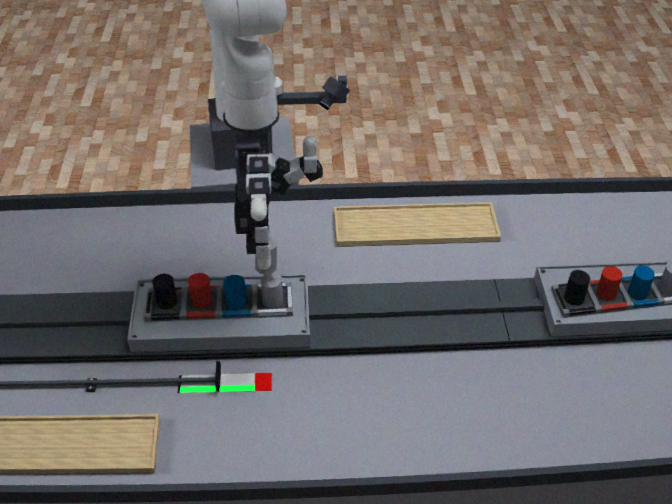

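wait(seconds=10)

wait(seconds=10)

wait(seconds=10)

wait(seconds=10, cameras=["cam_station_4"])

Scene clock: 454.07 s.
Joint torques (N m): arm1=[-1.56 -17.25 1.07 -6.47 -0.06 -0.21 0.33] | arm2=[-0.23 -17.86 1.31 -7.66 0.05 0.05 0.31] | arm3=[0.44 -18.26 0.74 -7.63 -0.47 0.53 0.21] | arm4=[-2.7 -19.25 0.41 -9.06 0.08 -0.53 0.05]
Flange force (N): arm1=[-5.6 -2.4 -0.7] | arm2=[-1.6 0.7 0.7] | arm3=[0.8 1.6 0.3] | arm4=[0.5 -5.8 4.8]
Joint velocities: within noise
arm1.joint_positions: joint1_rad=-0.127 joint2_rad=+0.476 joint3_rad=+0.000 joint4_rad=+1.580 joint5_rad=+0.000 joint6_rad=+1.085 joint7_rad=+1.554 hand_index_mcp=+0.753 hand_index_abd=+0.147 hand_index_pip=+0.577 hand_index_dip=+0.696 hand_middle_mcp=+0.753 hand_middle_abd=-0.146 hand_middle_pip=+0.577 hand_middle_dip=+0.696 hand_ring_mcp=-0.052 hand_ring_abd=+0.000 hand_ring_pip=-0.293 hand_ring_dip=-0.171 hand_thumb_cmc=+0.714 hand_thumb_axl=+0.677 hand_thumb_mcp=+0.223 hand_thumb_ipl=+0.168 hand_current_limit=+0.400 hand_speed=-0.600
arm1.joint_status: not commanded
arm1.hand_state: goal,goal,goal,goal,goal,goal,goal,goal,goal,goal,goal,goal,goal,goal,goal,goal
arm1.index_mcp_current_ma: 0
arm1.index_abd_current_ma: -1
arm1.index_pip_current_ma: 0
arm1.index_dip_current_ma: 0
arm1.middle_mcp_current_ma: 0
arm1.middle_abd_current_ma: 1
arm1.middle_pip_current_ma: 0
arm1.middle_dip_current_ma: 0
arm1.ring_mcp_current_ma: 13
arm1.ring_abd_current_ma: 0
arm1.ring_pip_current_ma: 3
arm1.ring_dip_current_ma: 1
arm1.thumb_cmc_current_ma: 0
arm1.thumb_axl_current_ma: 0
arm1.thumb_mcp_current_ma: -1
arm1.thumb_ipl_current_ma: 0
arm1.hand_goal_index_mcp: 0.754
arm1.hand_goal_index_abd: 0.150
arm1.hand_goal_index_pip: 0.576
arm1.hand_goal_index_dip: 0.696
arm1.hand_goal_middle_mcp: 0.754
arm1.hand_goal_middle_abd: -0.150
arm1.hand_goal_middle_pip: 0.576
arm1.hand_goal_middle_dip: 0.696
arm1.hand_goal_ring_mcp: -0.068
arm1.hand_goal_ring_abd: 0.000
arm1.hand_goal_ring_pip: -0.300
arm1.hand_goal_ring_dip: -0.174
arm1.hand_goal_thumb_cmc: 0.714
arm1.hand_goal_thumb_axl: 0.678
arm1.hand_goal_thumb_mcp: 0.226
arm1.hand_goal_thumb_ipl: 0.168
arm1.hand: x=-1.0684 y=+0.0137 z=+1.0048 quat_wxyz=(+0.000, -0.707, +0.707, +0.000) (m; scene frame)
arm2.joint_positions: joint1_rad=-0.226 joint2_rad=+0.498 joint3_rad=+0.000 joint4_rad=+1.495 joint5_rad=+0.000 joint6_rad=+1.150 joint7_rad=+1.401 hand_index_mcp=+0.750 hand_index_abd=+0.146 hand_index_pip=+0.573 hand_index_dip=+0.693 hand_middle_mcp=+0.754 hand_middle_abd=-0.146 hand_middle_pip=+0.577 hand_middle_dip=+0.696 hand_ring_mcp=-0.052 hand_ring_abd=+0.000 hand_ring_pip=-0.294 hand_ring_dip=-0.171 hand_thumb_cmc=+0.714 hand_thumb_axl=+0.677 hand_thumb_mcp=+0.223 hand_thumb_ipl=+0.168 hand_current_limit=+0.400 hand_speed=-0.600
arm2.joint_status: not commanded
arm2.hand_state: goal,goal,goal,goal,goal,goal,goal,goal,goal,goal,goal,goal,goal,goal,goal,goal
arm2.index_mcp_current_ma: 0
arm2.index_abd_current_ma: 0
arm2.index_pip_current_ma: 0
arm2.index_dip_current_ma: 0
arm2.middle_mcp_current_ma: 0
arm2.middle_abd_current_ma: 0
arm2.middle_pip_current_ma: 0
arm2.middle_dip_current_ma: 0
arm2.ring_mcp_current_ma: 5
arm2.ring_abd_current_ma: 0
arm2.ring_pip_current_ma: 1
arm2.ring_dip_current_ma: 0
arm2.thumb_cmc_current_ma: 0
arm2.thumb_axl_current_ma: 0
arm2.thumb_mcp_current_ma: 0
arm2.thumb_ipl_current_ma: 0
arm2.hand_goal_index_mcp: 0.754
arm2.hand_goal_index_abd: 0.150
arm2.hand_goal_index_pip: 0.576
arm2.hand_goal_index_dip: 0.696
arm2.hand_goal_middle_mcp: 0.754
arm2.hand_goal_middle_abd: -0.150
arm2.hand_goal_middle_pip: 0.576
arm2.hand_goal_middle_dip: 0.696
arm2.hand_goal_ring_mcp: -0.068
arm2.hand_goal_ring_abd: 0.000
arm2.hand_goal_ring_pip: -0.300
arm2.hand_goal_ring_dip: -0.174
arm2.hand_goal_thumb_cmc: 0.714
arm2.hand_goal_thumb_axl: 0.678
arm2.hand_goal_thumb_mcp: 0.226
arm2.hand_goal_thumb_ipl: 0.168
arm2.hand: x=-0.1569 y=+0.0124 z=+1.0040 quat_wxyz=(-0.001, +0.707, +0.707, +0.001) (m; scene frame)
arm3.joint_positions: joint1_rad=-0.095 joint2_rad=+0.586 joint3_rad=+0.000 joint4_rad=+1.266 joint5_rad=+0.000 joint6_rad=+1.289 joint7_rad=+1.351 hand_index_mcp=+0.752 hand_index_abd=+0.146 hand_index_pip=+0.577 hand_index_dip=+0.696 hand_middle_mcp=+0.752 hand_middle_abd=-0.146 hand_middle_pip=+0.576 hand_middle_dip=+0.696 hand_ring_mcp=-0.051 hand_ring_abd=+0.000 hand_ring_pip=-0.294 hand_ring_dip=-0.171 hand_thumb_cmc=+0.714 hand_thumb_axl=+0.677 hand_thumb_mcp=+0.223 hand_thumb_ipl=+0.168 hand_current_limit=+0.400 hand_speed=-0.600
arm3.joint_status: not commanded
arm3.hand_state: goal,goal,goal,goal,goal,goal,goal,goal,goal,goal,goal,goal,goal,goal,goal,goal
arm3.index_mcp_current_ma: -9
arm3.index_abd_current_ma: -15
arm3.index_pip_current_ma: 3
arm3.index_dip_current_ma: 0
arm3.middle_mcp_current_ma: -12
arm3.middle_abd_current_ma: 17
arm3.middle_pip_current_ma: 0
arm3.middle_dip_current_ma: 0
arm3.ring_mcp_current_ma: 88
arm3.ring_abd_current_ma: 0
arm3.ring_pip_current_ma: 29
arm3.ring_dip_current_ma: 13
arm3.thumb_cmc_current_ma: 1
arm3.thumb_axl_current_ma: -4
arm3.thumb_mcp_current_ma: -17
arm3.thumb_ipl_current_ma: -2
arm3.hand_goal_index_mcp: 0.754
arm3.hand_goal_index_abd: 0.150
arm3.hand_goal_index_pip: 0.576
arm3.hand_goal_index_dip: 0.696
arm3.hand_goal_middle_mcp: 0.754
arm3.hand_goal_middle_abd: -0.150
arm3.hand_goal_middle_pip: 0.576
arm3.hand_goal_middle_dip: 0.696
arm3.hand_goal_ring_mcp: -0.068
arm3.hand_goal_ring_abd: 0.000
arm3.hand_goal_ring_pip: -0.300
arm3.hand_goal_ring_dip: -0.174
arm3.hand_goal_thumb_cmc: 0.714
arm3.hand_goal_thumb_axl: 0.678
arm3.hand_goal_thumb_mcp: 0.226
arm3.hand_goal_thumb_ipl: 0.168
arm3.hand: x=+0.4453 y=+0.0112 z=+1.0051 quat_wxyz=(-0.005, -0.707, +0.707, +0.004) (m; scene frame)
arm4.joint_positions: joint1_rad=-0.023 joint2_rad=+0.514 joint3_rad=+0.000 joint4_rad=+1.648 joint5_rad=+0.000 joint6_rad=+0.980 joint7_rad=+1.416 hand_index_mcp=+0.754 hand_index_abd=+0.062 hand_index_pip=+0.577 hand_index_dip=+0.696 hand_middle_mcp=+0.753 hand_middle_abd=-0.045 hand_middle_pip=+0.577 hand_middle_dip=+0.696 hand_ring_mcp=-0.052 hand_ring_abd=+0.000 hand_ring_pip=-0.293 hand_ring_dip=-0.171 hand_thumb_cmc=+0.714 hand_thumb_axl=+0.677 hand_thumb_mcp=+0.223 hand_thumb_ipl=+0.168 hand_current_limit=+0.400 hand_speed=-0.600
arm4.joint_status: all done
arm4.hand_state: goal,blocked,goal,goal,goal,blocked,goal,goal,goal,goal,goal,goal,goal,goal,goal,goal
arm4.index_mcp_current_ma: -2
arm4.index_abd_current_ma: 385
arm4.index_pip_current_ma: 3
arm4.index_dip_current_ma: 0
arm4.middle_mcp_current_ma: -3
arm4.middle_abd_current_ma: -385
arm4.middle_pip_current_ma: 3
arm4.middle_dip_current_ma: 0
arm4.ring_mcp_current_ma: 79
arm4.ring_abd_current_ma: 0
arm4.ring_pip_current_ma: 33
arm4.ring_dip_current_ma: 12
arm4.thumb_cmc_current_ma: 1
arm4.thumb_axl_current_ma: -4
arm4.thumb_mcp_current_ma: -16
arm4.thumb_ipl_current_ma: -2
arm4.hand_goal_index_mcp: 0.754
arm4.hand_goal_index_abd: -0.050
arm4.hand_goal_index_pip: 0.576
arm4.hand_goal_index_dip: 0.696
arm4.hand_goal_middle_mcp: 0.754
arm4.hand_goal_middle_abd: 0.050
arm4.hand_goal_middle_pip: 0.576
arm4.hand_goal_middle_dip: 0.696
arm4.hand_goal_ring_mcp: -0.068
arm4.hand_goal_ring_abd: 0.000
arm4.hand_goal_ring_pip: -0.300
arm4.hand_goal_ring_dip: -0.174
arm4.hand_goal_thumb_cmc: 0.714
arm4.hand_goal_thumb_axl: 0.678
arm4.hand_goal_thumb_mcp: 0.226
arm4.hand_goal_thumb_ipl: 0.168
arm4.hand: x=+1.3553 y=+0.0140 z=+1.0241 quat_wxyz=(-0.003, +0.707, +0.707, -0.004) (m; scene frame)
wait: 10.00 s; at rest from the start
pictures: none

Scene clock: 464.07 s.
Joint torques (N m): arm1=[-1.62 -17.22 1.09 -6.45 -0.06 -0.22 0.34] | arm2=[-0.33 -17.9 1.29 -7.6 0.02 0.06 0.28] | arm3=[0.43 -18.23 0.69 -7.58 -0.51 0.55 0.21] | arm4=[-2.62 -19.26 0.39 -9.01 0.1 -0.46 0.03]
Flange force (N): arm1=[-5.6 -2.5 -0.8] | arm2=[-1.9 0.5 0.7] | arm3=[0.7 1.6 0.2] | arm4=[0.4 -5.7 4.9]
Joint velocities: within noise
arm1.joint_positions: joint1_rad=-0.127 joint2_rad=+0.476 joint3_rad=+0.000 joint4_rad=+1.580 joint5_rad=+0.000 joint6_rad=+1.085 joint7_rad=+1.554 hand_index_mcp=+0.753 hand_index_abd=+0.147 hand_index_pip=+0.577 hand_index_dip=+0.696 hand_middle_mcp=+0.753 hand_middle_abd=-0.146 hand_middle_pip=+0.577 hand_middle_dip=+0.696 hand_ring_mcp=-0.052 hand_ring_abd=+0.000 hand_ring_pip=-0.293 hand_ring_dip=-0.171 hand_thumb_cmc=+0.714 hand_thumb_axl=+0.677 hand_thumb_mcp=+0.223 hand_thumb_ipl=+0.168 hand_current_limit=+0.400 hand_speed=-0.600
arm1.joint_status: not commanded
arm1.hand_state: goal,goal,goal,goal,goal,goal,goal,goal,goal,goal,goal,goal,goal,goal,goal,goal
arm1.index_mcp_current_ma: 0
arm1.index_abd_current_ma: -1
arm1.index_pip_current_ma: 0
arm1.index_dip_current_ma: 0
arm1.middle_mcp_current_ma: 0
arm1.middle_abd_current_ma: 1
arm1.middle_pip_current_ma: 0
arm1.middle_dip_current_ma: 0
arm1.ring_mcp_current_ma: 13
arm1.ring_abd_current_ma: 0
arm1.ring_pip_current_ma: 3
arm1.ring_dip_current_ma: 1
arm1.thumb_cmc_current_ma: 0
arm1.thumb_axl_current_ma: 0
arm1.thumb_mcp_current_ma: -1
arm1.thumb_ipl_current_ma: 0
arm1.hand_goal_index_mcp: 0.754
arm1.hand_goal_index_abd: 0.150
arm1.hand_goal_index_pip: 0.576
arm1.hand_goal_index_dip: 0.696
arm1.hand_goal_middle_mcp: 0.754
arm1.hand_goal_middle_abd: -0.150
arm1.hand_goal_middle_pip: 0.576
arm1.hand_goal_middle_dip: 0.696
arm1.hand_goal_ring_mcp: -0.068
arm1.hand_goal_ring_abd: 0.000
arm1.hand_goal_ring_pip: -0.300
arm1.hand_goal_ring_dip: -0.174
arm1.hand_goal_thumb_cmc: 0.714
arm1.hand_goal_thumb_axl: 0.678
arm1.hand_goal_thumb_mcp: 0.226
arm1.hand_goal_thumb_ipl: 0.168
arm1.hand: x=-1.0684 y=+0.0137 z=+1.0048 quat_wxyz=(+0.000, -0.707, +0.707, +0.000) (m; scene frame)
arm2.joint_positions: joint1_rad=-0.226 joint2_rad=+0.498 joint3_rad=+0.000 joint4_rad=+1.495 joint5_rad=+0.000 joint6_rad=+1.150 joint7_rad=+1.401 hand_index_mcp=+0.750 hand_index_abd=+0.146 hand_index_pip=+0.573 hand_index_dip=+0.693 hand_middle_mcp=+0.754 hand_middle_abd=-0.146 hand_middle_pip=+0.577 hand_middle_dip=+0.696 hand_ring_mcp=-0.052 hand_ring_abd=+0.000 hand_ring_pip=-0.294 hand_ring_dip=-0.171 hand_thumb_cmc=+0.714 hand_thumb_axl=+0.677 hand_thumb_mcp=+0.223 hand_thumb_ipl=+0.168 hand_current_limit=+0.400 hand_speed=-0.600
arm2.joint_status: not commanded
arm2.hand_state: goal,goal,goal,goal,goal,goal,goal,goal,goal,goal,goal,goal,goal,goal,goal,goal
arm2.index_mcp_current_ma: 0
arm2.index_abd_current_ma: 0
arm2.index_pip_current_ma: 0
arm2.index_dip_current_ma: 0
arm2.middle_mcp_current_ma: 0
arm2.middle_abd_current_ma: 0
arm2.middle_pip_current_ma: 0
arm2.middle_dip_current_ma: 0
arm2.ring_mcp_current_ma: 5
arm2.ring_abd_current_ma: 0
arm2.ring_pip_current_ma: 1
arm2.ring_dip_current_ma: 0
arm2.thumb_cmc_current_ma: 0
arm2.thumb_axl_current_ma: 0
arm2.thumb_mcp_current_ma: 0
arm2.thumb_ipl_current_ma: 0
arm2.hand_goal_index_mcp: 0.754
arm2.hand_goal_index_abd: 0.150
arm2.hand_goal_index_pip: 0.576
arm2.hand_goal_index_dip: 0.696
arm2.hand_goal_middle_mcp: 0.754
arm2.hand_goal_middle_abd: -0.150
arm2.hand_goal_middle_pip: 0.576
arm2.hand_goal_middle_dip: 0.696
arm2.hand_goal_ring_mcp: -0.068
arm2.hand_goal_ring_abd: 0.000
arm2.hand_goal_ring_pip: -0.300
arm2.hand_goal_ring_dip: -0.174
arm2.hand_goal_thumb_cmc: 0.714
arm2.hand_goal_thumb_axl: 0.678
arm2.hand_goal_thumb_mcp: 0.226
arm2.hand_goal_thumb_ipl: 0.168
arm2.hand: x=-0.1569 y=+0.0124 z=+1.0040 quat_wxyz=(-0.001, +0.707, +0.707, +0.001) (m; scene frame)
arm3.joint_positions: joint1_rad=-0.095 joint2_rad=+0.586 joint3_rad=+0.000 joint4_rad=+1.266 joint5_rad=+0.000 joint6_rad=+1.289 joint7_rad=+1.351 hand_index_mcp=+0.752 hand_index_abd=+0.146 hand_index_pip=+0.577 hand_index_dip=+0.696 hand_middle_mcp=+0.752 hand_middle_abd=-0.146 hand_middle_pip=+0.576 hand_middle_dip=+0.696 hand_ring_mcp=-0.051 hand_ring_abd=+0.000 hand_ring_pip=-0.294 hand_ring_dip=-0.171 hand_thumb_cmc=+0.714 hand_thumb_axl=+0.677 hand_thumb_mcp=+0.223 hand_thumb_ipl=+0.168 hand_current_limit=+0.400 hand_speed=-0.600
arm3.joint_status: not commanded
arm3.hand_state: goal,goal,goal,goal,goal,goal,goal,goal,goal,goal,goal,goal,goal,goal,goal,goal
arm3.index_mcp_current_ma: -9
arm3.index_abd_current_ma: -15
arm3.index_pip_current_ma: 3
arm3.index_dip_current_ma: 0
arm3.middle_mcp_current_ma: -12
arm3.middle_abd_current_ma: 17
arm3.middle_pip_current_ma: 0
arm3.middle_dip_current_ma: 0
arm3.ring_mcp_current_ma: 88
arm3.ring_abd_current_ma: 0
arm3.ring_pip_current_ma: 29
arm3.ring_dip_current_ma: 13
arm3.thumb_cmc_current_ma: 1
arm3.thumb_axl_current_ma: -4
arm3.thumb_mcp_current_ma: -17
arm3.thumb_ipl_current_ma: -2
arm3.hand_goal_index_mcp: 0.754
arm3.hand_goal_index_abd: 0.150
arm3.hand_goal_index_pip: 0.576
arm3.hand_goal_index_dip: 0.696
arm3.hand_goal_middle_mcp: 0.754
arm3.hand_goal_middle_abd: -0.150
arm3.hand_goal_middle_pip: 0.576
arm3.hand_goal_middle_dip: 0.696
arm3.hand_goal_ring_mcp: -0.068
arm3.hand_goal_ring_abd: 0.000
arm3.hand_goal_ring_pip: -0.300
arm3.hand_goal_ring_dip: -0.174
arm3.hand_goal_thumb_cmc: 0.714
arm3.hand_goal_thumb_axl: 0.678
arm3.hand_goal_thumb_mcp: 0.226
arm3.hand_goal_thumb_ipl: 0.168
arm3.hand: x=+0.4453 y=+0.0112 z=+1.0051 quat_wxyz=(-0.005, -0.707, +0.707, +0.004) (m; scene frame)
arm4.joint_positions: joint1_rad=-0.023 joint2_rad=+0.514 joint3_rad=+0.000 joint4_rad=+1.648 joint5_rad=+0.000 joint6_rad=+0.980 joint7_rad=+1.416 hand_index_mcp=+0.754 hand_index_abd=+0.062 hand_index_pip=+0.577 hand_index_dip=+0.696 hand_middle_mcp=+0.753 hand_middle_abd=-0.045 hand_middle_pip=+0.577 hand_middle_dip=+0.696 hand_ring_mcp=-0.052 hand_ring_abd=+0.000 hand_ring_pip=-0.293 hand_ring_dip=-0.171 hand_thumb_cmc=+0.714 hand_thumb_axl=+0.677 hand_thumb_mcp=+0.223 hand_thumb_ipl=+0.168 hand_current_limit=+0.400 hand_speed=-0.600
arm4.joint_status: all done
arm4.hand_state: goal,blocked,goal,goal,goal,blocked,goal,goal,goal,goal,goal,goal,goal,goal,goal,goal
arm4.index_mcp_current_ma: -2
arm4.index_abd_current_ma: 385
arm4.index_pip_current_ma: 3
arm4.index_dip_current_ma: 0
arm4.middle_mcp_current_ma: -3
arm4.middle_abd_current_ma: -385
arm4.middle_pip_current_ma: 3
arm4.middle_dip_current_ma: 0
arm4.ring_mcp_current_ma: 79
arm4.ring_abd_current_ma: 0
arm4.ring_pip_current_ma: 33
arm4.ring_dip_current_ma: 12
arm4.thumb_cmc_current_ma: 1
arm4.thumb_axl_current_ma: -4
arm4.thumb_mcp_current_ma: -16
arm4.thumb_ipl_current_ma: -2
arm4.hand_goal_index_mcp: 0.754
arm4.hand_goal_index_abd: -0.050
arm4.hand_goal_index_pip: 0.576
arm4.hand_goal_index_dip: 0.696
arm4.hand_goal_middle_mcp: 0.754
arm4.hand_goal_middle_abd: 0.050
arm4.hand_goal_middle_pip: 0.576
arm4.hand_goal_middle_dip: 0.696
arm4.hand_goal_ring_mcp: -0.068
arm4.hand_goal_ring_abd: 0.000
arm4.hand_goal_ring_pip: -0.300
arm4.hand_goal_ring_dip: -0.174
arm4.hand_goal_thumb_cmc: 0.714
arm4.hand_goal_thumb_axl: 0.678
arm4.hand_goal_thumb_mcp: 0.226
arm4.hand_goal_thumb_ipl: 0.168
arm4.hand: x=+1.3553 y=+0.0140 z=+1.0241 quat_wxyz=(-0.003, +0.707, +0.707, -0.004) (m; scene frame)
wait: 10.00 s; at rest by 0.27 s
pictures: none

Scene clock: 474.07 s.
Joint torques (N m): arm1=[-1.47 -17.2 1.03 -6.44 -0.05 -0.2 0.39] | arm2=[-0.36 -17.95 1.25 -7.58 0.13 0.12 0.3] | arm3=[0.45 -18.27 0.78 -7.64 -0.45 0.52 0.17] | arm4=[-2.56 -19.24 0.48 -9.02 0.13 -0.49 0.06]
Flange force (N): arm1=[-5.6 -2.1 -0.7] | arm2=[-2.0 0.4 0.9] | arm3=[0.8 1.6 0.3] | arm4=[0.5 -5.5 4.8]
Joint velocities: within noise
arm1.joint_positions: joint1_rad=-0.127 joint2_rad=+0.476 joint3_rad=+0.000 joint4_rad=+1.580 joint5_rad=+0.000 joint6_rad=+1.085 joint7_rad=+1.554 hand_index_mcp=+0.753 hand_index_abd=+0.147 hand_index_pip=+0.577 hand_index_dip=+0.696 hand_middle_mcp=+0.753 hand_middle_abd=-0.146 hand_middle_pip=+0.577 hand_middle_dip=+0.696 hand_ring_mcp=-0.052 hand_ring_abd=+0.000 hand_ring_pip=-0.293 hand_ring_dip=-0.171 hand_thumb_cmc=+0.714 hand_thumb_axl=+0.677 hand_thumb_mcp=+0.223 hand_thumb_ipl=+0.168 hand_current_limit=+0.400 hand_speed=-0.600
arm1.joint_status: not commanded
arm1.hand_state: goal,goal,goal,goal,goal,goal,goal,goal,goal,goal,goal,goal,goal,goal,goal,goal
arm1.index_mcp_current_ma: 0
arm1.index_abd_current_ma: -1
arm1.index_pip_current_ma: 0
arm1.index_dip_current_ma: 0
arm1.middle_mcp_current_ma: 0
arm1.middle_abd_current_ma: 1
arm1.middle_pip_current_ma: 0
arm1.middle_dip_current_ma: 0
arm1.ring_mcp_current_ma: 13
arm1.ring_abd_current_ma: 0
arm1.ring_pip_current_ma: 3
arm1.ring_dip_current_ma: 1
arm1.thumb_cmc_current_ma: 0
arm1.thumb_axl_current_ma: 0
arm1.thumb_mcp_current_ma: -1
arm1.thumb_ipl_current_ma: 0
arm1.hand_goal_index_mcp: 0.754
arm1.hand_goal_index_abd: 0.150
arm1.hand_goal_index_pip: 0.576
arm1.hand_goal_index_dip: 0.696
arm1.hand_goal_middle_mcp: 0.754
arm1.hand_goal_middle_abd: -0.150
arm1.hand_goal_middle_pip: 0.576
arm1.hand_goal_middle_dip: 0.696
arm1.hand_goal_ring_mcp: -0.068
arm1.hand_goal_ring_abd: 0.000
arm1.hand_goal_ring_pip: -0.300
arm1.hand_goal_ring_dip: -0.174
arm1.hand_goal_thumb_cmc: 0.714
arm1.hand_goal_thumb_axl: 0.678
arm1.hand_goal_thumb_mcp: 0.226
arm1.hand_goal_thumb_ipl: 0.168
arm1.hand: x=-1.0684 y=+0.0137 z=+1.0048 quat_wxyz=(+0.000, -0.707, +0.707, +0.000) (m; scene frame)
arm2.joint_positions: joint1_rad=-0.226 joint2_rad=+0.498 joint3_rad=+0.000 joint4_rad=+1.495 joint5_rad=+0.000 joint6_rad=+1.150 joint7_rad=+1.401 hand_index_mcp=+0.750 hand_index_abd=+0.146 hand_index_pip=+0.573 hand_index_dip=+0.693 hand_middle_mcp=+0.754 hand_middle_abd=-0.146 hand_middle_pip=+0.577 hand_middle_dip=+0.696 hand_ring_mcp=-0.052 hand_ring_abd=+0.000 hand_ring_pip=-0.294 hand_ring_dip=-0.171 hand_thumb_cmc=+0.714 hand_thumb_axl=+0.677 hand_thumb_mcp=+0.223 hand_thumb_ipl=+0.168 hand_current_limit=+0.400 hand_speed=-0.600
arm2.joint_status: not commanded
arm2.hand_state: goal,goal,goal,goal,goal,goal,goal,goal,goal,goal,goal,goal,goal,goal,goal,goal
arm2.index_mcp_current_ma: 0
arm2.index_abd_current_ma: 0
arm2.index_pip_current_ma: 0
arm2.index_dip_current_ma: 0
arm2.middle_mcp_current_ma: 0
arm2.middle_abd_current_ma: 0
arm2.middle_pip_current_ma: 0
arm2.middle_dip_current_ma: 0
arm2.ring_mcp_current_ma: 5
arm2.ring_abd_current_ma: 0
arm2.ring_pip_current_ma: 1
arm2.ring_dip_current_ma: 0
arm2.thumb_cmc_current_ma: 0
arm2.thumb_axl_current_ma: 0
arm2.thumb_mcp_current_ma: 0
arm2.thumb_ipl_current_ma: 0
arm2.hand_goal_index_mcp: 0.754
arm2.hand_goal_index_abd: 0.150
arm2.hand_goal_index_pip: 0.576
arm2.hand_goal_index_dip: 0.696
arm2.hand_goal_middle_mcp: 0.754
arm2.hand_goal_middle_abd: -0.150
arm2.hand_goal_middle_pip: 0.576
arm2.hand_goal_middle_dip: 0.696
arm2.hand_goal_ring_mcp: -0.068
arm2.hand_goal_ring_abd: 0.000
arm2.hand_goal_ring_pip: -0.300
arm2.hand_goal_ring_dip: -0.174
arm2.hand_goal_thumb_cmc: 0.714
arm2.hand_goal_thumb_axl: 0.678
arm2.hand_goal_thumb_mcp: 0.226
arm2.hand_goal_thumb_ipl: 0.168
arm2.hand: x=-0.1569 y=+0.0124 z=+1.0040 quat_wxyz=(-0.001, +0.707, +0.707, +0.001) (m; scene frame)
arm3.joint_positions: joint1_rad=-0.095 joint2_rad=+0.586 joint3_rad=+0.000 joint4_rad=+1.266 joint5_rad=+0.000 joint6_rad=+1.289 joint7_rad=+1.351 hand_index_mcp=+0.752 hand_index_abd=+0.146 hand_index_pip=+0.577 hand_index_dip=+0.696 hand_middle_mcp=+0.752 hand_middle_abd=-0.146 hand_middle_pip=+0.576 hand_middle_dip=+0.696 hand_ring_mcp=-0.051 hand_ring_abd=+0.000 hand_ring_pip=-0.294 hand_ring_dip=-0.171 hand_thumb_cmc=+0.714 hand_thumb_axl=+0.677 hand_thumb_mcp=+0.223 hand_thumb_ipl=+0.168 hand_current_limit=+0.400 hand_speed=-0.600
arm3.joint_status: not commanded
arm3.hand_state: goal,goal,goal,goal,goal,goal,goal,goal,goal,goal,goal,goal,goal,goal,goal,goal
arm3.index_mcp_current_ma: -9
arm3.index_abd_current_ma: -15
arm3.index_pip_current_ma: 3
arm3.index_dip_current_ma: 0
arm3.middle_mcp_current_ma: -12
arm3.middle_abd_current_ma: 17
arm3.middle_pip_current_ma: 0
arm3.middle_dip_current_ma: 0
arm3.ring_mcp_current_ma: 88
arm3.ring_abd_current_ma: 0
arm3.ring_pip_current_ma: 29
arm3.ring_dip_current_ma: 13
arm3.thumb_cmc_current_ma: 1
arm3.thumb_axl_current_ma: -4
arm3.thumb_mcp_current_ma: -17
arm3.thumb_ipl_current_ma: -2
arm3.hand_goal_index_mcp: 0.754
arm3.hand_goal_index_abd: 0.150
arm3.hand_goal_index_pip: 0.576
arm3.hand_goal_index_dip: 0.696
arm3.hand_goal_middle_mcp: 0.754
arm3.hand_goal_middle_abd: -0.150
arm3.hand_goal_middle_pip: 0.576
arm3.hand_goal_middle_dip: 0.696
arm3.hand_goal_ring_mcp: -0.068
arm3.hand_goal_ring_abd: 0.000
arm3.hand_goal_ring_pip: -0.300
arm3.hand_goal_ring_dip: -0.174
arm3.hand_goal_thumb_cmc: 0.714
arm3.hand_goal_thumb_axl: 0.678
arm3.hand_goal_thumb_mcp: 0.226
arm3.hand_goal_thumb_ipl: 0.168
arm3.hand: x=+0.4453 y=+0.0112 z=+1.0051 quat_wxyz=(-0.005, -0.707, +0.707, +0.004) (m; scene frame)
arm4.joint_positions: joint1_rad=-0.023 joint2_rad=+0.514 joint3_rad=+0.000 joint4_rad=+1.648 joint5_rad=+0.000 joint6_rad=+0.980 joint7_rad=+1.416 hand_index_mcp=+0.754 hand_index_abd=+0.062 hand_index_pip=+0.577 hand_index_dip=+0.696 hand_middle_mcp=+0.753 hand_middle_abd=-0.045 hand_middle_pip=+0.577 hand_middle_dip=+0.696 hand_ring_mcp=-0.052 hand_ring_abd=+0.000 hand_ring_pip=-0.293 hand_ring_dip=-0.171 hand_thumb_cmc=+0.714 hand_thumb_axl=+0.677 hand_thumb_mcp=+0.223 hand_thumb_ipl=+0.168 hand_current_limit=+0.400 hand_speed=-0.600
arm4.joint_status: all done
arm4.hand_state: goal,blocked,goal,goal,goal,blocked,goal,goal,goal,goal,goal,goal,goal,goal,goal,goal
arm4.index_mcp_current_ma: -2
arm4.index_abd_current_ma: 385
arm4.index_pip_current_ma: 3
arm4.index_dip_current_ma: 0
arm4.middle_mcp_current_ma: -3
arm4.middle_abd_current_ma: -385
arm4.middle_pip_current_ma: 3
arm4.middle_dip_current_ma: 0
arm4.ring_mcp_current_ma: 79
arm4.ring_abd_current_ma: 0
arm4.ring_pip_current_ma: 33
arm4.ring_dip_current_ma: 12
arm4.thumb_cmc_current_ma: 1
arm4.thumb_axl_current_ma: -4
arm4.thumb_mcp_current_ma: -16
arm4.thumb_ipl_current_ma: -2
arm4.hand_goal_index_mcp: 0.754
arm4.hand_goal_index_abd: -0.050
arm4.hand_goal_index_pip: 0.576
arm4.hand_goal_index_dip: 0.696
arm4.hand_goal_middle_mcp: 0.754
arm4.hand_goal_middle_abd: 0.050
arm4.hand_goal_middle_pip: 0.576
arm4.hand_goal_middle_dip: 0.696
arm4.hand_goal_ring_mcp: -0.068
arm4.hand_goal_ring_abd: 0.000
arm4.hand_goal_ring_pip: -0.300
arm4.hand_goal_ring_dip: -0.174
arm4.hand_goal_thumb_cmc: 0.714
arm4.hand_goal_thumb_axl: 0.678
arm4.hand_goal_thumb_mcp: 0.226
arm4.hand_goal_thumb_ipl: 0.168
arm4.hand: x=+1.3553 y=+0.0140 z=+1.0241 quat_wxyz=(-0.003, +0.707, +0.707, -0.004) (m; scene frame)
wait: 10.00 s; at rest by 0.27 s
pictures: none

Scene clock: 484.07 s.
Joint torques (N m): arm1=[-1.45 -17.25 1.07 -6.41 -0.06 -0.21 0.4] | arm2=[-0.31 -17.93 1.19 -7.62 0.1 0.07 0.29] | arm3=[0.54 -18.21 0.8 -7.55 -0.47 0.53 0.21] | arm4=[-2.59 -19.22 0.43 -9.03 0.11 -0.5 0.04]
Flange force (N): arm1=[-5.8 -2.0 -0.8] | arm2=[-1.9 0.5 0.8] | arm3=[0.6 1.8 0.1] | arm4=[0.5 -5.6 4.8]
Joint velocities: within noise
arm1.joint_positions: joint1_rad=-0.127 joint2_rad=+0.476 joint3_rad=+0.000 joint4_rad=+1.580 joint5_rad=+0.000 joint6_rad=+1.085 joint7_rad=+1.554 hand_index_mcp=+0.753 hand_index_abd=+0.147 hand_index_pip=+0.577 hand_index_dip=+0.696 hand_middle_mcp=+0.753 hand_middle_abd=-0.146 hand_middle_pip=+0.577 hand_middle_dip=+0.696 hand_ring_mcp=-0.052 hand_ring_abd=+0.000 hand_ring_pip=-0.293 hand_ring_dip=-0.171 hand_thumb_cmc=+0.714 hand_thumb_axl=+0.677 hand_thumb_mcp=+0.223 hand_thumb_ipl=+0.168 hand_current_limit=+0.400 hand_speed=-0.600
arm1.joint_status: not commanded
arm1.hand_state: goal,goal,goal,goal,goal,goal,goal,goal,goal,goal,goal,goal,goal,goal,goal,goal
arm1.index_mcp_current_ma: 0
arm1.index_abd_current_ma: -1
arm1.index_pip_current_ma: 0
arm1.index_dip_current_ma: 0
arm1.middle_mcp_current_ma: 0
arm1.middle_abd_current_ma: 1
arm1.middle_pip_current_ma: 0
arm1.middle_dip_current_ma: 0
arm1.ring_mcp_current_ma: 13
arm1.ring_abd_current_ma: 0
arm1.ring_pip_current_ma: 3
arm1.ring_dip_current_ma: 1
arm1.thumb_cmc_current_ma: 0
arm1.thumb_axl_current_ma: 0
arm1.thumb_mcp_current_ma: -1
arm1.thumb_ipl_current_ma: 0
arm1.hand_goal_index_mcp: 0.754
arm1.hand_goal_index_abd: 0.150
arm1.hand_goal_index_pip: 0.576
arm1.hand_goal_index_dip: 0.696
arm1.hand_goal_middle_mcp: 0.754
arm1.hand_goal_middle_abd: -0.150
arm1.hand_goal_middle_pip: 0.576
arm1.hand_goal_middle_dip: 0.696
arm1.hand_goal_ring_mcp: -0.068
arm1.hand_goal_ring_abd: 0.000
arm1.hand_goal_ring_pip: -0.300
arm1.hand_goal_ring_dip: -0.174
arm1.hand_goal_thumb_cmc: 0.714
arm1.hand_goal_thumb_axl: 0.678
arm1.hand_goal_thumb_mcp: 0.226
arm1.hand_goal_thumb_ipl: 0.168
arm1.hand: x=-1.0684 y=+0.0137 z=+1.0048 quat_wxyz=(+0.000, -0.707, +0.707, +0.000) (m; scene frame)
arm2.joint_positions: joint1_rad=-0.226 joint2_rad=+0.498 joint3_rad=+0.000 joint4_rad=+1.495 joint5_rad=+0.000 joint6_rad=+1.150 joint7_rad=+1.401 hand_index_mcp=+0.750 hand_index_abd=+0.146 hand_index_pip=+0.573 hand_index_dip=+0.693 hand_middle_mcp=+0.754 hand_middle_abd=-0.146 hand_middle_pip=+0.577 hand_middle_dip=+0.696 hand_ring_mcp=-0.052 hand_ring_abd=+0.000 hand_ring_pip=-0.294 hand_ring_dip=-0.171 hand_thumb_cmc=+0.714 hand_thumb_axl=+0.677 hand_thumb_mcp=+0.223 hand_thumb_ipl=+0.168 hand_current_limit=+0.400 hand_speed=-0.600
arm2.joint_status: not commanded
arm2.hand_state: goal,goal,goal,goal,goal,goal,goal,goal,goal,goal,goal,goal,goal,goal,goal,goal
arm2.index_mcp_current_ma: 0
arm2.index_abd_current_ma: 0
arm2.index_pip_current_ma: 0
arm2.index_dip_current_ma: 0
arm2.middle_mcp_current_ma: 0
arm2.middle_abd_current_ma: 0
arm2.middle_pip_current_ma: 0
arm2.middle_dip_current_ma: 0
arm2.ring_mcp_current_ma: 5
arm2.ring_abd_current_ma: 0
arm2.ring_pip_current_ma: 1
arm2.ring_dip_current_ma: 0
arm2.thumb_cmc_current_ma: 0
arm2.thumb_axl_current_ma: 0
arm2.thumb_mcp_current_ma: 0
arm2.thumb_ipl_current_ma: 0
arm2.hand_goal_index_mcp: 0.754
arm2.hand_goal_index_abd: 0.150
arm2.hand_goal_index_pip: 0.576
arm2.hand_goal_index_dip: 0.696
arm2.hand_goal_middle_mcp: 0.754
arm2.hand_goal_middle_abd: -0.150
arm2.hand_goal_middle_pip: 0.576
arm2.hand_goal_middle_dip: 0.696
arm2.hand_goal_ring_mcp: -0.068
arm2.hand_goal_ring_abd: 0.000
arm2.hand_goal_ring_pip: -0.300
arm2.hand_goal_ring_dip: -0.174
arm2.hand_goal_thumb_cmc: 0.714
arm2.hand_goal_thumb_axl: 0.678
arm2.hand_goal_thumb_mcp: 0.226
arm2.hand_goal_thumb_ipl: 0.168
arm2.hand: x=-0.1569 y=+0.0124 z=+1.0040 quat_wxyz=(-0.001, +0.707, +0.707, +0.001) (m; scene frame)
arm3.joint_positions: joint1_rad=-0.095 joint2_rad=+0.586 joint3_rad=+0.000 joint4_rad=+1.266 joint5_rad=+0.000 joint6_rad=+1.289 joint7_rad=+1.351 hand_index_mcp=+0.752 hand_index_abd=+0.146 hand_index_pip=+0.577 hand_index_dip=+0.696 hand_middle_mcp=+0.752 hand_middle_abd=-0.146 hand_middle_pip=+0.576 hand_middle_dip=+0.696 hand_ring_mcp=-0.051 hand_ring_abd=+0.000 hand_ring_pip=-0.294 hand_ring_dip=-0.171 hand_thumb_cmc=+0.714 hand_thumb_axl=+0.677 hand_thumb_mcp=+0.223 hand_thumb_ipl=+0.168 hand_current_limit=+0.400 hand_speed=-0.600
arm3.joint_status: not commanded
arm3.hand_state: goal,goal,goal,goal,goal,goal,goal,goal,goal,goal,goal,goal,goal,goal,goal,goal
arm3.index_mcp_current_ma: -9
arm3.index_abd_current_ma: -15
arm3.index_pip_current_ma: 3
arm3.index_dip_current_ma: 0
arm3.middle_mcp_current_ma: -12
arm3.middle_abd_current_ma: 17
arm3.middle_pip_current_ma: 0
arm3.middle_dip_current_ma: 0
arm3.ring_mcp_current_ma: 88
arm3.ring_abd_current_ma: 0
arm3.ring_pip_current_ma: 29
arm3.ring_dip_current_ma: 13
arm3.thumb_cmc_current_ma: 1
arm3.thumb_axl_current_ma: -4
arm3.thumb_mcp_current_ma: -17
arm3.thumb_ipl_current_ma: -2
arm3.hand_goal_index_mcp: 0.754
arm3.hand_goal_index_abd: 0.150
arm3.hand_goal_index_pip: 0.576
arm3.hand_goal_index_dip: 0.696
arm3.hand_goal_middle_mcp: 0.754
arm3.hand_goal_middle_abd: -0.150
arm3.hand_goal_middle_pip: 0.576
arm3.hand_goal_middle_dip: 0.696
arm3.hand_goal_ring_mcp: -0.068
arm3.hand_goal_ring_abd: 0.000
arm3.hand_goal_ring_pip: -0.300
arm3.hand_goal_ring_dip: -0.174
arm3.hand_goal_thumb_cmc: 0.714
arm3.hand_goal_thumb_axl: 0.678
arm3.hand_goal_thumb_mcp: 0.226
arm3.hand_goal_thumb_ipl: 0.168
arm3.hand: x=+0.4453 y=+0.0112 z=+1.0051 quat_wxyz=(-0.005, -0.707, +0.707, +0.004) (m; scene frame)
arm4.joint_positions: joint1_rad=-0.023 joint2_rad=+0.514 joint3_rad=+0.000 joint4_rad=+1.648 joint5_rad=+0.000 joint6_rad=+0.980 joint7_rad=+1.416 hand_index_mcp=+0.754 hand_index_abd=+0.062 hand_index_pip=+0.577 hand_index_dip=+0.696 hand_middle_mcp=+0.753 hand_middle_abd=-0.045 hand_middle_pip=+0.577 hand_middle_dip=+0.696 hand_ring_mcp=-0.052 hand_ring_abd=+0.000 hand_ring_pip=-0.293 hand_ring_dip=-0.171 hand_thumb_cmc=+0.714 hand_thumb_axl=+0.677 hand_thumb_mcp=+0.223 hand_thumb_ipl=+0.168 hand_current_limit=+0.400 hand_speed=-0.600
arm4.joint_status: all done
arm4.hand_state: goal,blocked,goal,goal,goal,blocked,goal,goal,goal,goal,goal,goal,goal,goal,goal,goal
arm4.index_mcp_current_ma: -2
arm4.index_abd_current_ma: 385
arm4.index_pip_current_ma: 3
arm4.index_dip_current_ma: 0
arm4.middle_mcp_current_ma: -3
arm4.middle_abd_current_ma: -385
arm4.middle_pip_current_ma: 3
arm4.middle_dip_current_ma: 0
arm4.ring_mcp_current_ma: 79
arm4.ring_abd_current_ma: 0
arm4.ring_pip_current_ma: 33
arm4.ring_dip_current_ma: 12
arm4.thumb_cmc_current_ma: 1
arm4.thumb_axl_current_ma: -4
arm4.thumb_mcp_current_ma: -16
arm4.thumb_ipl_current_ma: -2
arm4.hand_goal_index_mcp: 0.754
arm4.hand_goal_index_abd: -0.050
arm4.hand_goal_index_pip: 0.576
arm4.hand_goal_index_dip: 0.696
arm4.hand_goal_middle_mcp: 0.754
arm4.hand_goal_middle_abd: 0.050
arm4.hand_goal_middle_pip: 0.576
arm4.hand_goal_middle_dip: 0.696
arm4.hand_goal_ring_mcp: -0.068
arm4.hand_goal_ring_abd: 0.000
arm4.hand_goal_ring_pip: -0.300
arm4.hand_goal_ring_dip: -0.174
arm4.hand_goal_thumb_cmc: 0.714
arm4.hand_goal_thumb_axl: 0.678
arm4.hand_goal_thumb_mcp: 0.226
arm4.hand_goal_thumb_ipl: 0.168
arm4.hand: x=+1.3553 y=+0.0140 z=+1.0241 quat_wxyz=(-0.003, +0.707, +0.707, -0.004) (m; scene frame)
wait: 10.00 s; at rest by 0.27 s
pictures: cam_station_4

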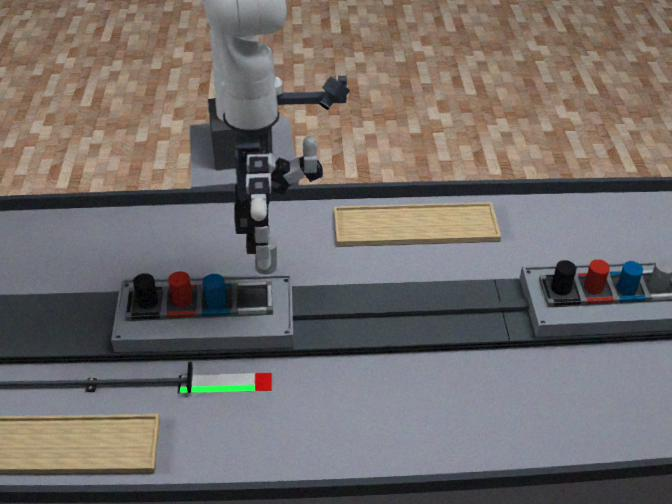

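wait(seconds=2.3, cameras=["cam_station_4"])

zoom_image(camera="cam_station_4", region=[130, 220, 330, 370])

zoom_image(camera="cam_station_4", region=[210, 270, 330, 330])

Scene clock: 487.43 s.
Joint torques (N m): arm1=[-1.48 -17.23 1.06 -6.42 -0.06 -0.19 0.31] | arm2=[-0.27 -17.89 1.26 -7.62 0.08 0.08 0.27] | arm3=[0.49 -18.27 0.81 -7.52 -0.46 0.56 0.22] | arm4=[-2.53 -19.25 0.43 -9.02 0.07 -0.5 0.04]
Flange force (N): arm1=[-5.7 -2.3 -0.7] | arm2=[-1.8 0.5 0.8] | arm3=[0.5 1.8 0.1] | arm4=[0.4 -5.4 4.8]
Joint velocities: within noise
arm1.joint_positions: joint1_rad=-0.127 joint2_rad=+0.476 joint3_rad=+0.000 joint4_rad=+1.580 joint5_rad=+0.000 joint6_rad=+1.085 joint7_rad=+1.554 hand_index_mcp=+0.753 hand_index_abd=+0.147 hand_index_pip=+0.577 hand_index_dip=+0.696 hand_middle_mcp=+0.753 hand_middle_abd=-0.146 hand_middle_pip=+0.577 hand_middle_dip=+0.696 hand_ring_mcp=-0.052 hand_ring_abd=+0.000 hand_ring_pip=-0.293 hand_ring_dip=-0.171 hand_thumb_cmc=+0.714 hand_thumb_axl=+0.677 hand_thumb_mcp=+0.223 hand_thumb_ipl=+0.168 hand_current_limit=+0.400 hand_speed=-0.600
arm1.joint_status: not commanded
arm1.hand_state: goal,goal,goal,goal,goal,goal,goal,goal,goal,goal,goal,goal,goal,goal,goal,goal
arm1.index_mcp_current_ma: 0
arm1.index_abd_current_ma: -1
arm1.index_pip_current_ma: 0
arm1.index_dip_current_ma: 0
arm1.middle_mcp_current_ma: 0
arm1.middle_abd_current_ma: 1
arm1.middle_pip_current_ma: 0
arm1.middle_dip_current_ma: 0
arm1.ring_mcp_current_ma: 13
arm1.ring_abd_current_ma: 0
arm1.ring_pip_current_ma: 3
arm1.ring_dip_current_ma: 1
arm1.thumb_cmc_current_ma: 0
arm1.thumb_axl_current_ma: 0
arm1.thumb_mcp_current_ma: -1
arm1.thumb_ipl_current_ma: 0
arm1.hand_goal_index_mcp: 0.754
arm1.hand_goal_index_abd: 0.150
arm1.hand_goal_index_pip: 0.576
arm1.hand_goal_index_dip: 0.696
arm1.hand_goal_middle_mcp: 0.754
arm1.hand_goal_middle_abd: -0.150
arm1.hand_goal_middle_pip: 0.576
arm1.hand_goal_middle_dip: 0.696
arm1.hand_goal_ring_mcp: -0.068
arm1.hand_goal_ring_abd: 0.000
arm1.hand_goal_ring_pip: -0.300
arm1.hand_goal_ring_dip: -0.174
arm1.hand_goal_thumb_cmc: 0.714
arm1.hand_goal_thumb_axl: 0.678
arm1.hand_goal_thumb_mcp: 0.226
arm1.hand_goal_thumb_ipl: 0.168
arm1.hand: x=-1.0684 y=+0.0137 z=+1.0048 quat_wxyz=(+0.000, -0.707, +0.707, +0.000) (m; scene frame)
arm2.joint_positions: joint1_rad=-0.226 joint2_rad=+0.498 joint3_rad=+0.000 joint4_rad=+1.495 joint5_rad=+0.000 joint6_rad=+1.150 joint7_rad=+1.401 hand_index_mcp=+0.750 hand_index_abd=+0.146 hand_index_pip=+0.573 hand_index_dip=+0.693 hand_middle_mcp=+0.754 hand_middle_abd=-0.146 hand_middle_pip=+0.577 hand_middle_dip=+0.696 hand_ring_mcp=-0.052 hand_ring_abd=+0.000 hand_ring_pip=-0.294 hand_ring_dip=-0.171 hand_thumb_cmc=+0.714 hand_thumb_axl=+0.677 hand_thumb_mcp=+0.223 hand_thumb_ipl=+0.168 hand_current_limit=+0.400 hand_speed=-0.600
arm2.joint_status: not commanded
arm2.hand_state: goal,goal,goal,goal,goal,goal,goal,goal,goal,goal,goal,goal,goal,goal,goal,goal
arm2.index_mcp_current_ma: 0
arm2.index_abd_current_ma: 0
arm2.index_pip_current_ma: 0
arm2.index_dip_current_ma: 0
arm2.middle_mcp_current_ma: 0
arm2.middle_abd_current_ma: 0
arm2.middle_pip_current_ma: 0
arm2.middle_dip_current_ma: 0
arm2.ring_mcp_current_ma: 5
arm2.ring_abd_current_ma: 0
arm2.ring_pip_current_ma: 1
arm2.ring_dip_current_ma: 0
arm2.thumb_cmc_current_ma: 0
arm2.thumb_axl_current_ma: 0
arm2.thumb_mcp_current_ma: 0
arm2.thumb_ipl_current_ma: 0
arm2.hand_goal_index_mcp: 0.754
arm2.hand_goal_index_abd: 0.150
arm2.hand_goal_index_pip: 0.576
arm2.hand_goal_index_dip: 0.696
arm2.hand_goal_middle_mcp: 0.754
arm2.hand_goal_middle_abd: -0.150
arm2.hand_goal_middle_pip: 0.576
arm2.hand_goal_middle_dip: 0.696
arm2.hand_goal_ring_mcp: -0.068
arm2.hand_goal_ring_abd: 0.000
arm2.hand_goal_ring_pip: -0.300
arm2.hand_goal_ring_dip: -0.174
arm2.hand_goal_thumb_cmc: 0.714
arm2.hand_goal_thumb_axl: 0.678
arm2.hand_goal_thumb_mcp: 0.226
arm2.hand_goal_thumb_ipl: 0.168
arm2.hand: x=-0.1569 y=+0.0124 z=+1.0040 quat_wxyz=(-0.001, +0.707, +0.707, +0.001) (m; scene frame)
arm3.joint_positions: joint1_rad=-0.095 joint2_rad=+0.586 joint3_rad=+0.000 joint4_rad=+1.266 joint5_rad=+0.000 joint6_rad=+1.289 joint7_rad=+1.351 hand_index_mcp=+0.752 hand_index_abd=+0.146 hand_index_pip=+0.577 hand_index_dip=+0.696 hand_middle_mcp=+0.752 hand_middle_abd=-0.146 hand_middle_pip=+0.576 hand_middle_dip=+0.696 hand_ring_mcp=-0.051 hand_ring_abd=+0.000 hand_ring_pip=-0.294 hand_ring_dip=-0.171 hand_thumb_cmc=+0.714 hand_thumb_axl=+0.677 hand_thumb_mcp=+0.223 hand_thumb_ipl=+0.168 hand_current_limit=+0.400 hand_speed=-0.600
arm3.joint_status: not commanded
arm3.hand_state: goal,goal,goal,goal,goal,goal,goal,goal,goal,goal,goal,goal,goal,goal,goal,goal
arm3.index_mcp_current_ma: -9
arm3.index_abd_current_ma: -15
arm3.index_pip_current_ma: 3
arm3.index_dip_current_ma: 0
arm3.middle_mcp_current_ma: -12
arm3.middle_abd_current_ma: 17
arm3.middle_pip_current_ma: 0
arm3.middle_dip_current_ma: 0
arm3.ring_mcp_current_ma: 88
arm3.ring_abd_current_ma: 0
arm3.ring_pip_current_ma: 29
arm3.ring_dip_current_ma: 13
arm3.thumb_cmc_current_ma: 1
arm3.thumb_axl_current_ma: -4
arm3.thumb_mcp_current_ma: -17
arm3.thumb_ipl_current_ma: -2
arm3.hand_goal_index_mcp: 0.754
arm3.hand_goal_index_abd: 0.150
arm3.hand_goal_index_pip: 0.576
arm3.hand_goal_index_dip: 0.696
arm3.hand_goal_middle_mcp: 0.754
arm3.hand_goal_middle_abd: -0.150
arm3.hand_goal_middle_pip: 0.576
arm3.hand_goal_middle_dip: 0.696
arm3.hand_goal_ring_mcp: -0.068
arm3.hand_goal_ring_abd: 0.000
arm3.hand_goal_ring_pip: -0.300
arm3.hand_goal_ring_dip: -0.174
arm3.hand_goal_thumb_cmc: 0.714
arm3.hand_goal_thumb_axl: 0.678
arm3.hand_goal_thumb_mcp: 0.226
arm3.hand_goal_thumb_ipl: 0.168
arm3.hand: x=+0.4453 y=+0.0112 z=+1.0051 quat_wxyz=(-0.005, -0.707, +0.707, +0.004) (m; scene frame)
arm4.joint_positions: joint1_rad=-0.023 joint2_rad=+0.514 joint3_rad=+0.000 joint4_rad=+1.648 joint5_rad=+0.000 joint6_rad=+0.980 joint7_rad=+1.416 hand_index_mcp=+0.754 hand_index_abd=+0.062 hand_index_pip=+0.577 hand_index_dip=+0.696 hand_middle_mcp=+0.753 hand_middle_abd=-0.045 hand_middle_pip=+0.577 hand_middle_dip=+0.696 hand_ring_mcp=-0.052 hand_ring_abd=+0.000 hand_ring_pip=-0.293 hand_ring_dip=-0.171 hand_thumb_cmc=+0.714 hand_thumb_axl=+0.677 hand_thumb_mcp=+0.223 hand_thumb_ipl=+0.168 hand_current_limit=+0.400 hand_speed=-0.600
arm4.joint_status: all done
arm4.hand_state: goal,blocked,goal,goal,goal,blocked,goal,goal,goal,goal,goal,goal,goal,goal,goal,goal
arm4.index_mcp_current_ma: -2
arm4.index_abd_current_ma: 385
arm4.index_pip_current_ma: 3
arm4.index_dip_current_ma: 0
arm4.middle_mcp_current_ma: -3
arm4.middle_abd_current_ma: -385
arm4.middle_pip_current_ma: 3
arm4.middle_dip_current_ma: 0
arm4.ring_mcp_current_ma: 79
arm4.ring_abd_current_ma: 0
arm4.ring_pip_current_ma: 33
arm4.ring_dip_current_ma: 12
arm4.thumb_cmc_current_ma: 1
arm4.thumb_axl_current_ma: -4
arm4.thumb_mcp_current_ma: -16
arm4.thumb_ipl_current_ma: -2
arm4.hand_goal_index_mcp: 0.754
arm4.hand_goal_index_abd: -0.050
arm4.hand_goal_index_pip: 0.576
arm4.hand_goal_index_dip: 0.696
arm4.hand_goal_middle_mcp: 0.754
arm4.hand_goal_middle_abd: 0.050
arm4.hand_goal_middle_pip: 0.576
arm4.hand_goal_middle_dip: 0.696
arm4.hand_goal_ring_mcp: -0.068
arm4.hand_goal_ring_abd: 0.000
arm4.hand_goal_ring_pip: -0.300
arm4.hand_goal_ring_dip: -0.174
arm4.hand_goal_thumb_cmc: 0.714
arm4.hand_goal_thumb_axl: 0.678
arm4.hand_goal_thumb_mcp: 0.226
arm4.hand_goal_thumb_ipl: 0.168
arm4.hand: x=+1.3553 y=+0.0140 z=+1.0241 quat_wxyz=(-0.003, +0.707, +0.707, -0.004) (m; scene frame)
wait: 2.30 s; at rest from the start
pictures: cam_station_4

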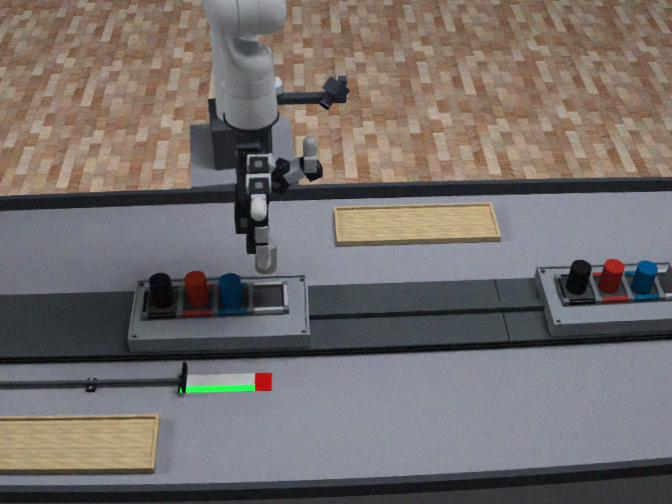

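Scaled by 2.520.

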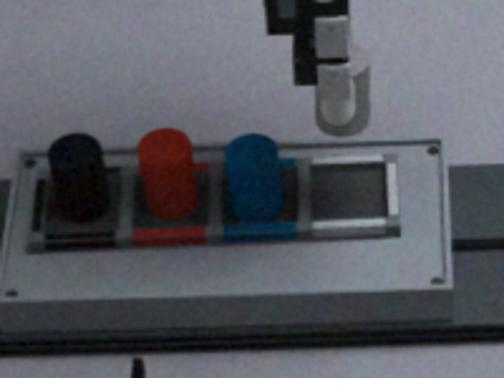

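Scaled by 4.200.

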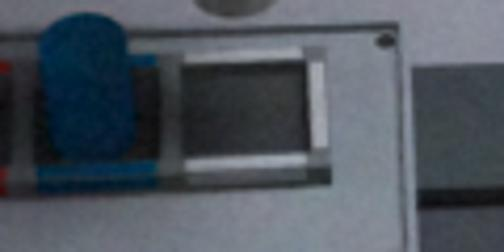

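move(arm4={"joints":{"joint1_rad":-0.02382,"joint2_rad":0.53672,"joint4_rad":1.68404,"joint6_rad":0.92083,"joint7_rad":1.41538},"min_time_s":0.9})

move(arm4={"joints":{"joint2_rad":0.62633,"joint4_rad":1.74531,"joint6_rad":0.76995},"min_time_s":1.3}, cameras=["cam_station_4"])

zoom_image(camera="cam_station_4", region=[130, 220, 330, 370])

Scene clock: 492.07 s.
Joint torques (N m): arm1=[-1.57 -17.26 1.05 -6.44 -0.07 -0.19 0.39] | arm2=[-0.28 -17.86 1.28 -7.55 0.06 0.08 0.32] | arm3=[0.48 -18.22 0.75 -7.6 -0.48 0.56 0.23] | arm4=[-2.64 -19.39 0.49 -8.69 0.08 -0.46 0]
Flange force (N): arm1=[-5.7 -2.3 -0.6] | arm2=[-1.9 0.7 0.6] | arm3=[0.9 1.7 0.3] | arm4=[0.3 -5.9 4.9]
move: arm4 done
Joint velocities: within noise
arm1, arm2, arm3: as last shown
arm4.joint_positions: joint1_rad=-0.024 joint2_rad=+0.537 joint3_rad=+0.000 joint4_rad=+1.684 joint5_rad=+0.000 joint6_rad=+0.921 joint7_rad=+1.415 hand_index_mcp=+0.754 hand_index_abd=+0.062 hand_index_pip=+0.577 hand_index_dip=+0.696 hand_middle_mcp=+0.753 hand_middle_abd=-0.045 hand_middle_pip=+0.577 hand_middle_dip=+0.696 hand_ring_mcp=-0.052 hand_ring_abd=+0.000 hand_ring_pip=-0.293 hand_ring_dip=-0.171 hand_thumb_cmc=+0.714 hand_thumb_axl=+0.677 hand_thumb_mcp=+0.223 hand_thumb_ipl=+0.168 hand_current_limit=+0.400 hand_speed=-0.600
arm4.joint_status: all done
arm4.hand_state: goal,blocked,goal,goal,goal,blocked,goal,goal,goal,goal,goal,goal,goal,goal,goal,goal
arm4.index_mcp_current_ma: -2
arm4.index_abd_current_ma: 385
arm4.index_pip_current_ma: 3
arm4.index_dip_current_ma: 0
arm4.middle_mcp_current_ma: -3
arm4.middle_abd_current_ma: -385
arm4.middle_pip_current_ma: 3
arm4.middle_dip_current_ma: 0
arm4.ring_mcp_current_ma: 79
arm4.ring_abd_current_ma: 0
arm4.ring_pip_current_ma: 33
arm4.ring_dip_current_ma: 12
arm4.thumb_cmc_current_ma: 1
arm4.thumb_axl_current_ma: -4
arm4.thumb_mcp_current_ma: -16
arm4.thumb_ipl_current_ma: -2
arm4.hand_goal_index_mcp: 0.754
arm4.hand_goal_index_abd: -0.050
arm4.hand_goal_index_pip: 0.576
arm4.hand_goal_index_dip: 0.696
arm4.hand_goal_middle_mcp: 0.754
arm4.hand_goal_middle_abd: 0.050
arm4.hand_goal_middle_pip: 0.576
arm4.hand_goal_middle_dip: 0.696
arm4.hand_goal_ring_mcp: -0.068
arm4.hand_goal_ring_abd: 0.000
arm4.hand_goal_ring_pip: -0.300
arm4.hand_goal_ring_dip: -0.174
arm4.hand_goal_thumb_cmc: 0.714
arm4.hand_goal_thumb_axl: 0.678
arm4.hand_goal_thumb_mcp: 0.226
arm4.hand_goal_thumb_ipl: 0.168
arm4.hand: x=+1.3551 y=+0.0165 z=+1.0041 quat_wxyz=(-0.003, +0.707, +0.707, -0.004) (m; scene frame)
pictures: none

Scene clock: 493.73 s.
Joint torques (N m): arm1=[-1.53 -17.26 0.99 -6.41 0 -0.18 0.42] | arm2=[-0.27 -17.92 1.29 -7.58 0.1 0.1 0.27] | arm3=[0.45 -18.29 0.75 -7.61 -0.43 0.54 0.26] | arm4=[-3.1 -16.7 -0.23 -5.49 -0.13 0.23 0.02]
Flange force (N): arm1=[-5.8 -2.1 -0.7] | arm2=[-1.9 0.6 0.8] | arm3=[0.7 1.7 0.3] | arm4=[-0.9 -7.0 -1.1]
move: arm4 done
Joint velocities: within noise
arm1, arm2, arm3: as last shown
arm4.joint_positions: joint1_rad=-0.024 joint2_rad=+0.626 joint3_rad=+0.000 joint4_rad=+1.745 joint5_rad=+0.000 joint6_rad=+0.770 joint7_rad=+1.415 hand_index_mcp=+0.757 hand_index_abd=+0.062 hand_index_pip=+0.577 hand_index_dip=+0.696 hand_middle_mcp=+0.759 hand_middle_abd=-0.045 hand_middle_pip=+0.578 hand_middle_dip=+0.696 hand_ring_mcp=-0.052 hand_ring_abd=+0.000 hand_ring_pip=-0.293 hand_ring_dip=-0.171 hand_thumb_cmc=+0.714 hand_thumb_axl=+0.677 hand_thumb_mcp=+0.223 hand_thumb_ipl=+0.168 hand_current_limit=+0.400 hand_speed=-0.600
arm4.joint_status: all done
arm4.hand_state: goal,blocked,goal,goal,goal,blocked,goal,goal,goal,goal,goal,goal,goal,goal,goal,goal
arm4.index_mcp_current_ma: 13
arm4.index_abd_current_ma: 385
arm4.index_pip_current_ma: 4
arm4.index_dip_current_ma: 0
arm4.middle_mcp_current_ma: 25
arm4.middle_abd_current_ma: -385
arm4.middle_pip_current_ma: 8
arm4.middle_dip_current_ma: 0
arm4.ring_mcp_current_ma: 79
arm4.ring_abd_current_ma: 0
arm4.ring_pip_current_ma: 33
arm4.ring_dip_current_ma: 12
arm4.thumb_cmc_current_ma: 1
arm4.thumb_axl_current_ma: -4
arm4.thumb_mcp_current_ma: -16
arm4.thumb_ipl_current_ma: -2
arm4.hand_goal_index_mcp: 0.754
arm4.hand_goal_index_abd: -0.050
arm4.hand_goal_index_pip: 0.576
arm4.hand_goal_index_dip: 0.696
arm4.hand_goal_middle_mcp: 0.754
arm4.hand_goal_middle_abd: 0.050
arm4.hand_goal_middle_pip: 0.576
arm4.hand_goal_middle_dip: 0.696
arm4.hand_goal_ring_mcp: -0.068
arm4.hand_goal_ring_abd: 0.000
arm4.hand_goal_ring_pip: -0.300
arm4.hand_goal_ring_dip: -0.174
arm4.hand_goal_thumb_cmc: 0.714
arm4.hand_goal_thumb_axl: 0.678
arm4.hand_goal_thumb_mcp: 0.226
arm4.hand_goal_thumb_ipl: 0.168
arm4.hand: x=+1.3546 y=+0.0163 z=+0.9480 quat_wxyz=(-0.003, +0.707, +0.707, -0.004) (m; scene frame)
pictures: cam_station_4

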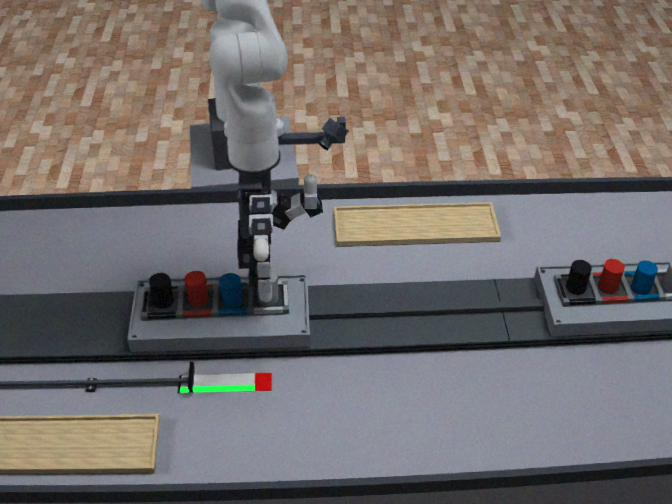

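Scaled by 2.520.

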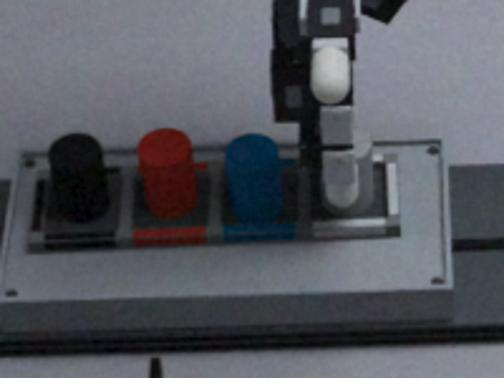

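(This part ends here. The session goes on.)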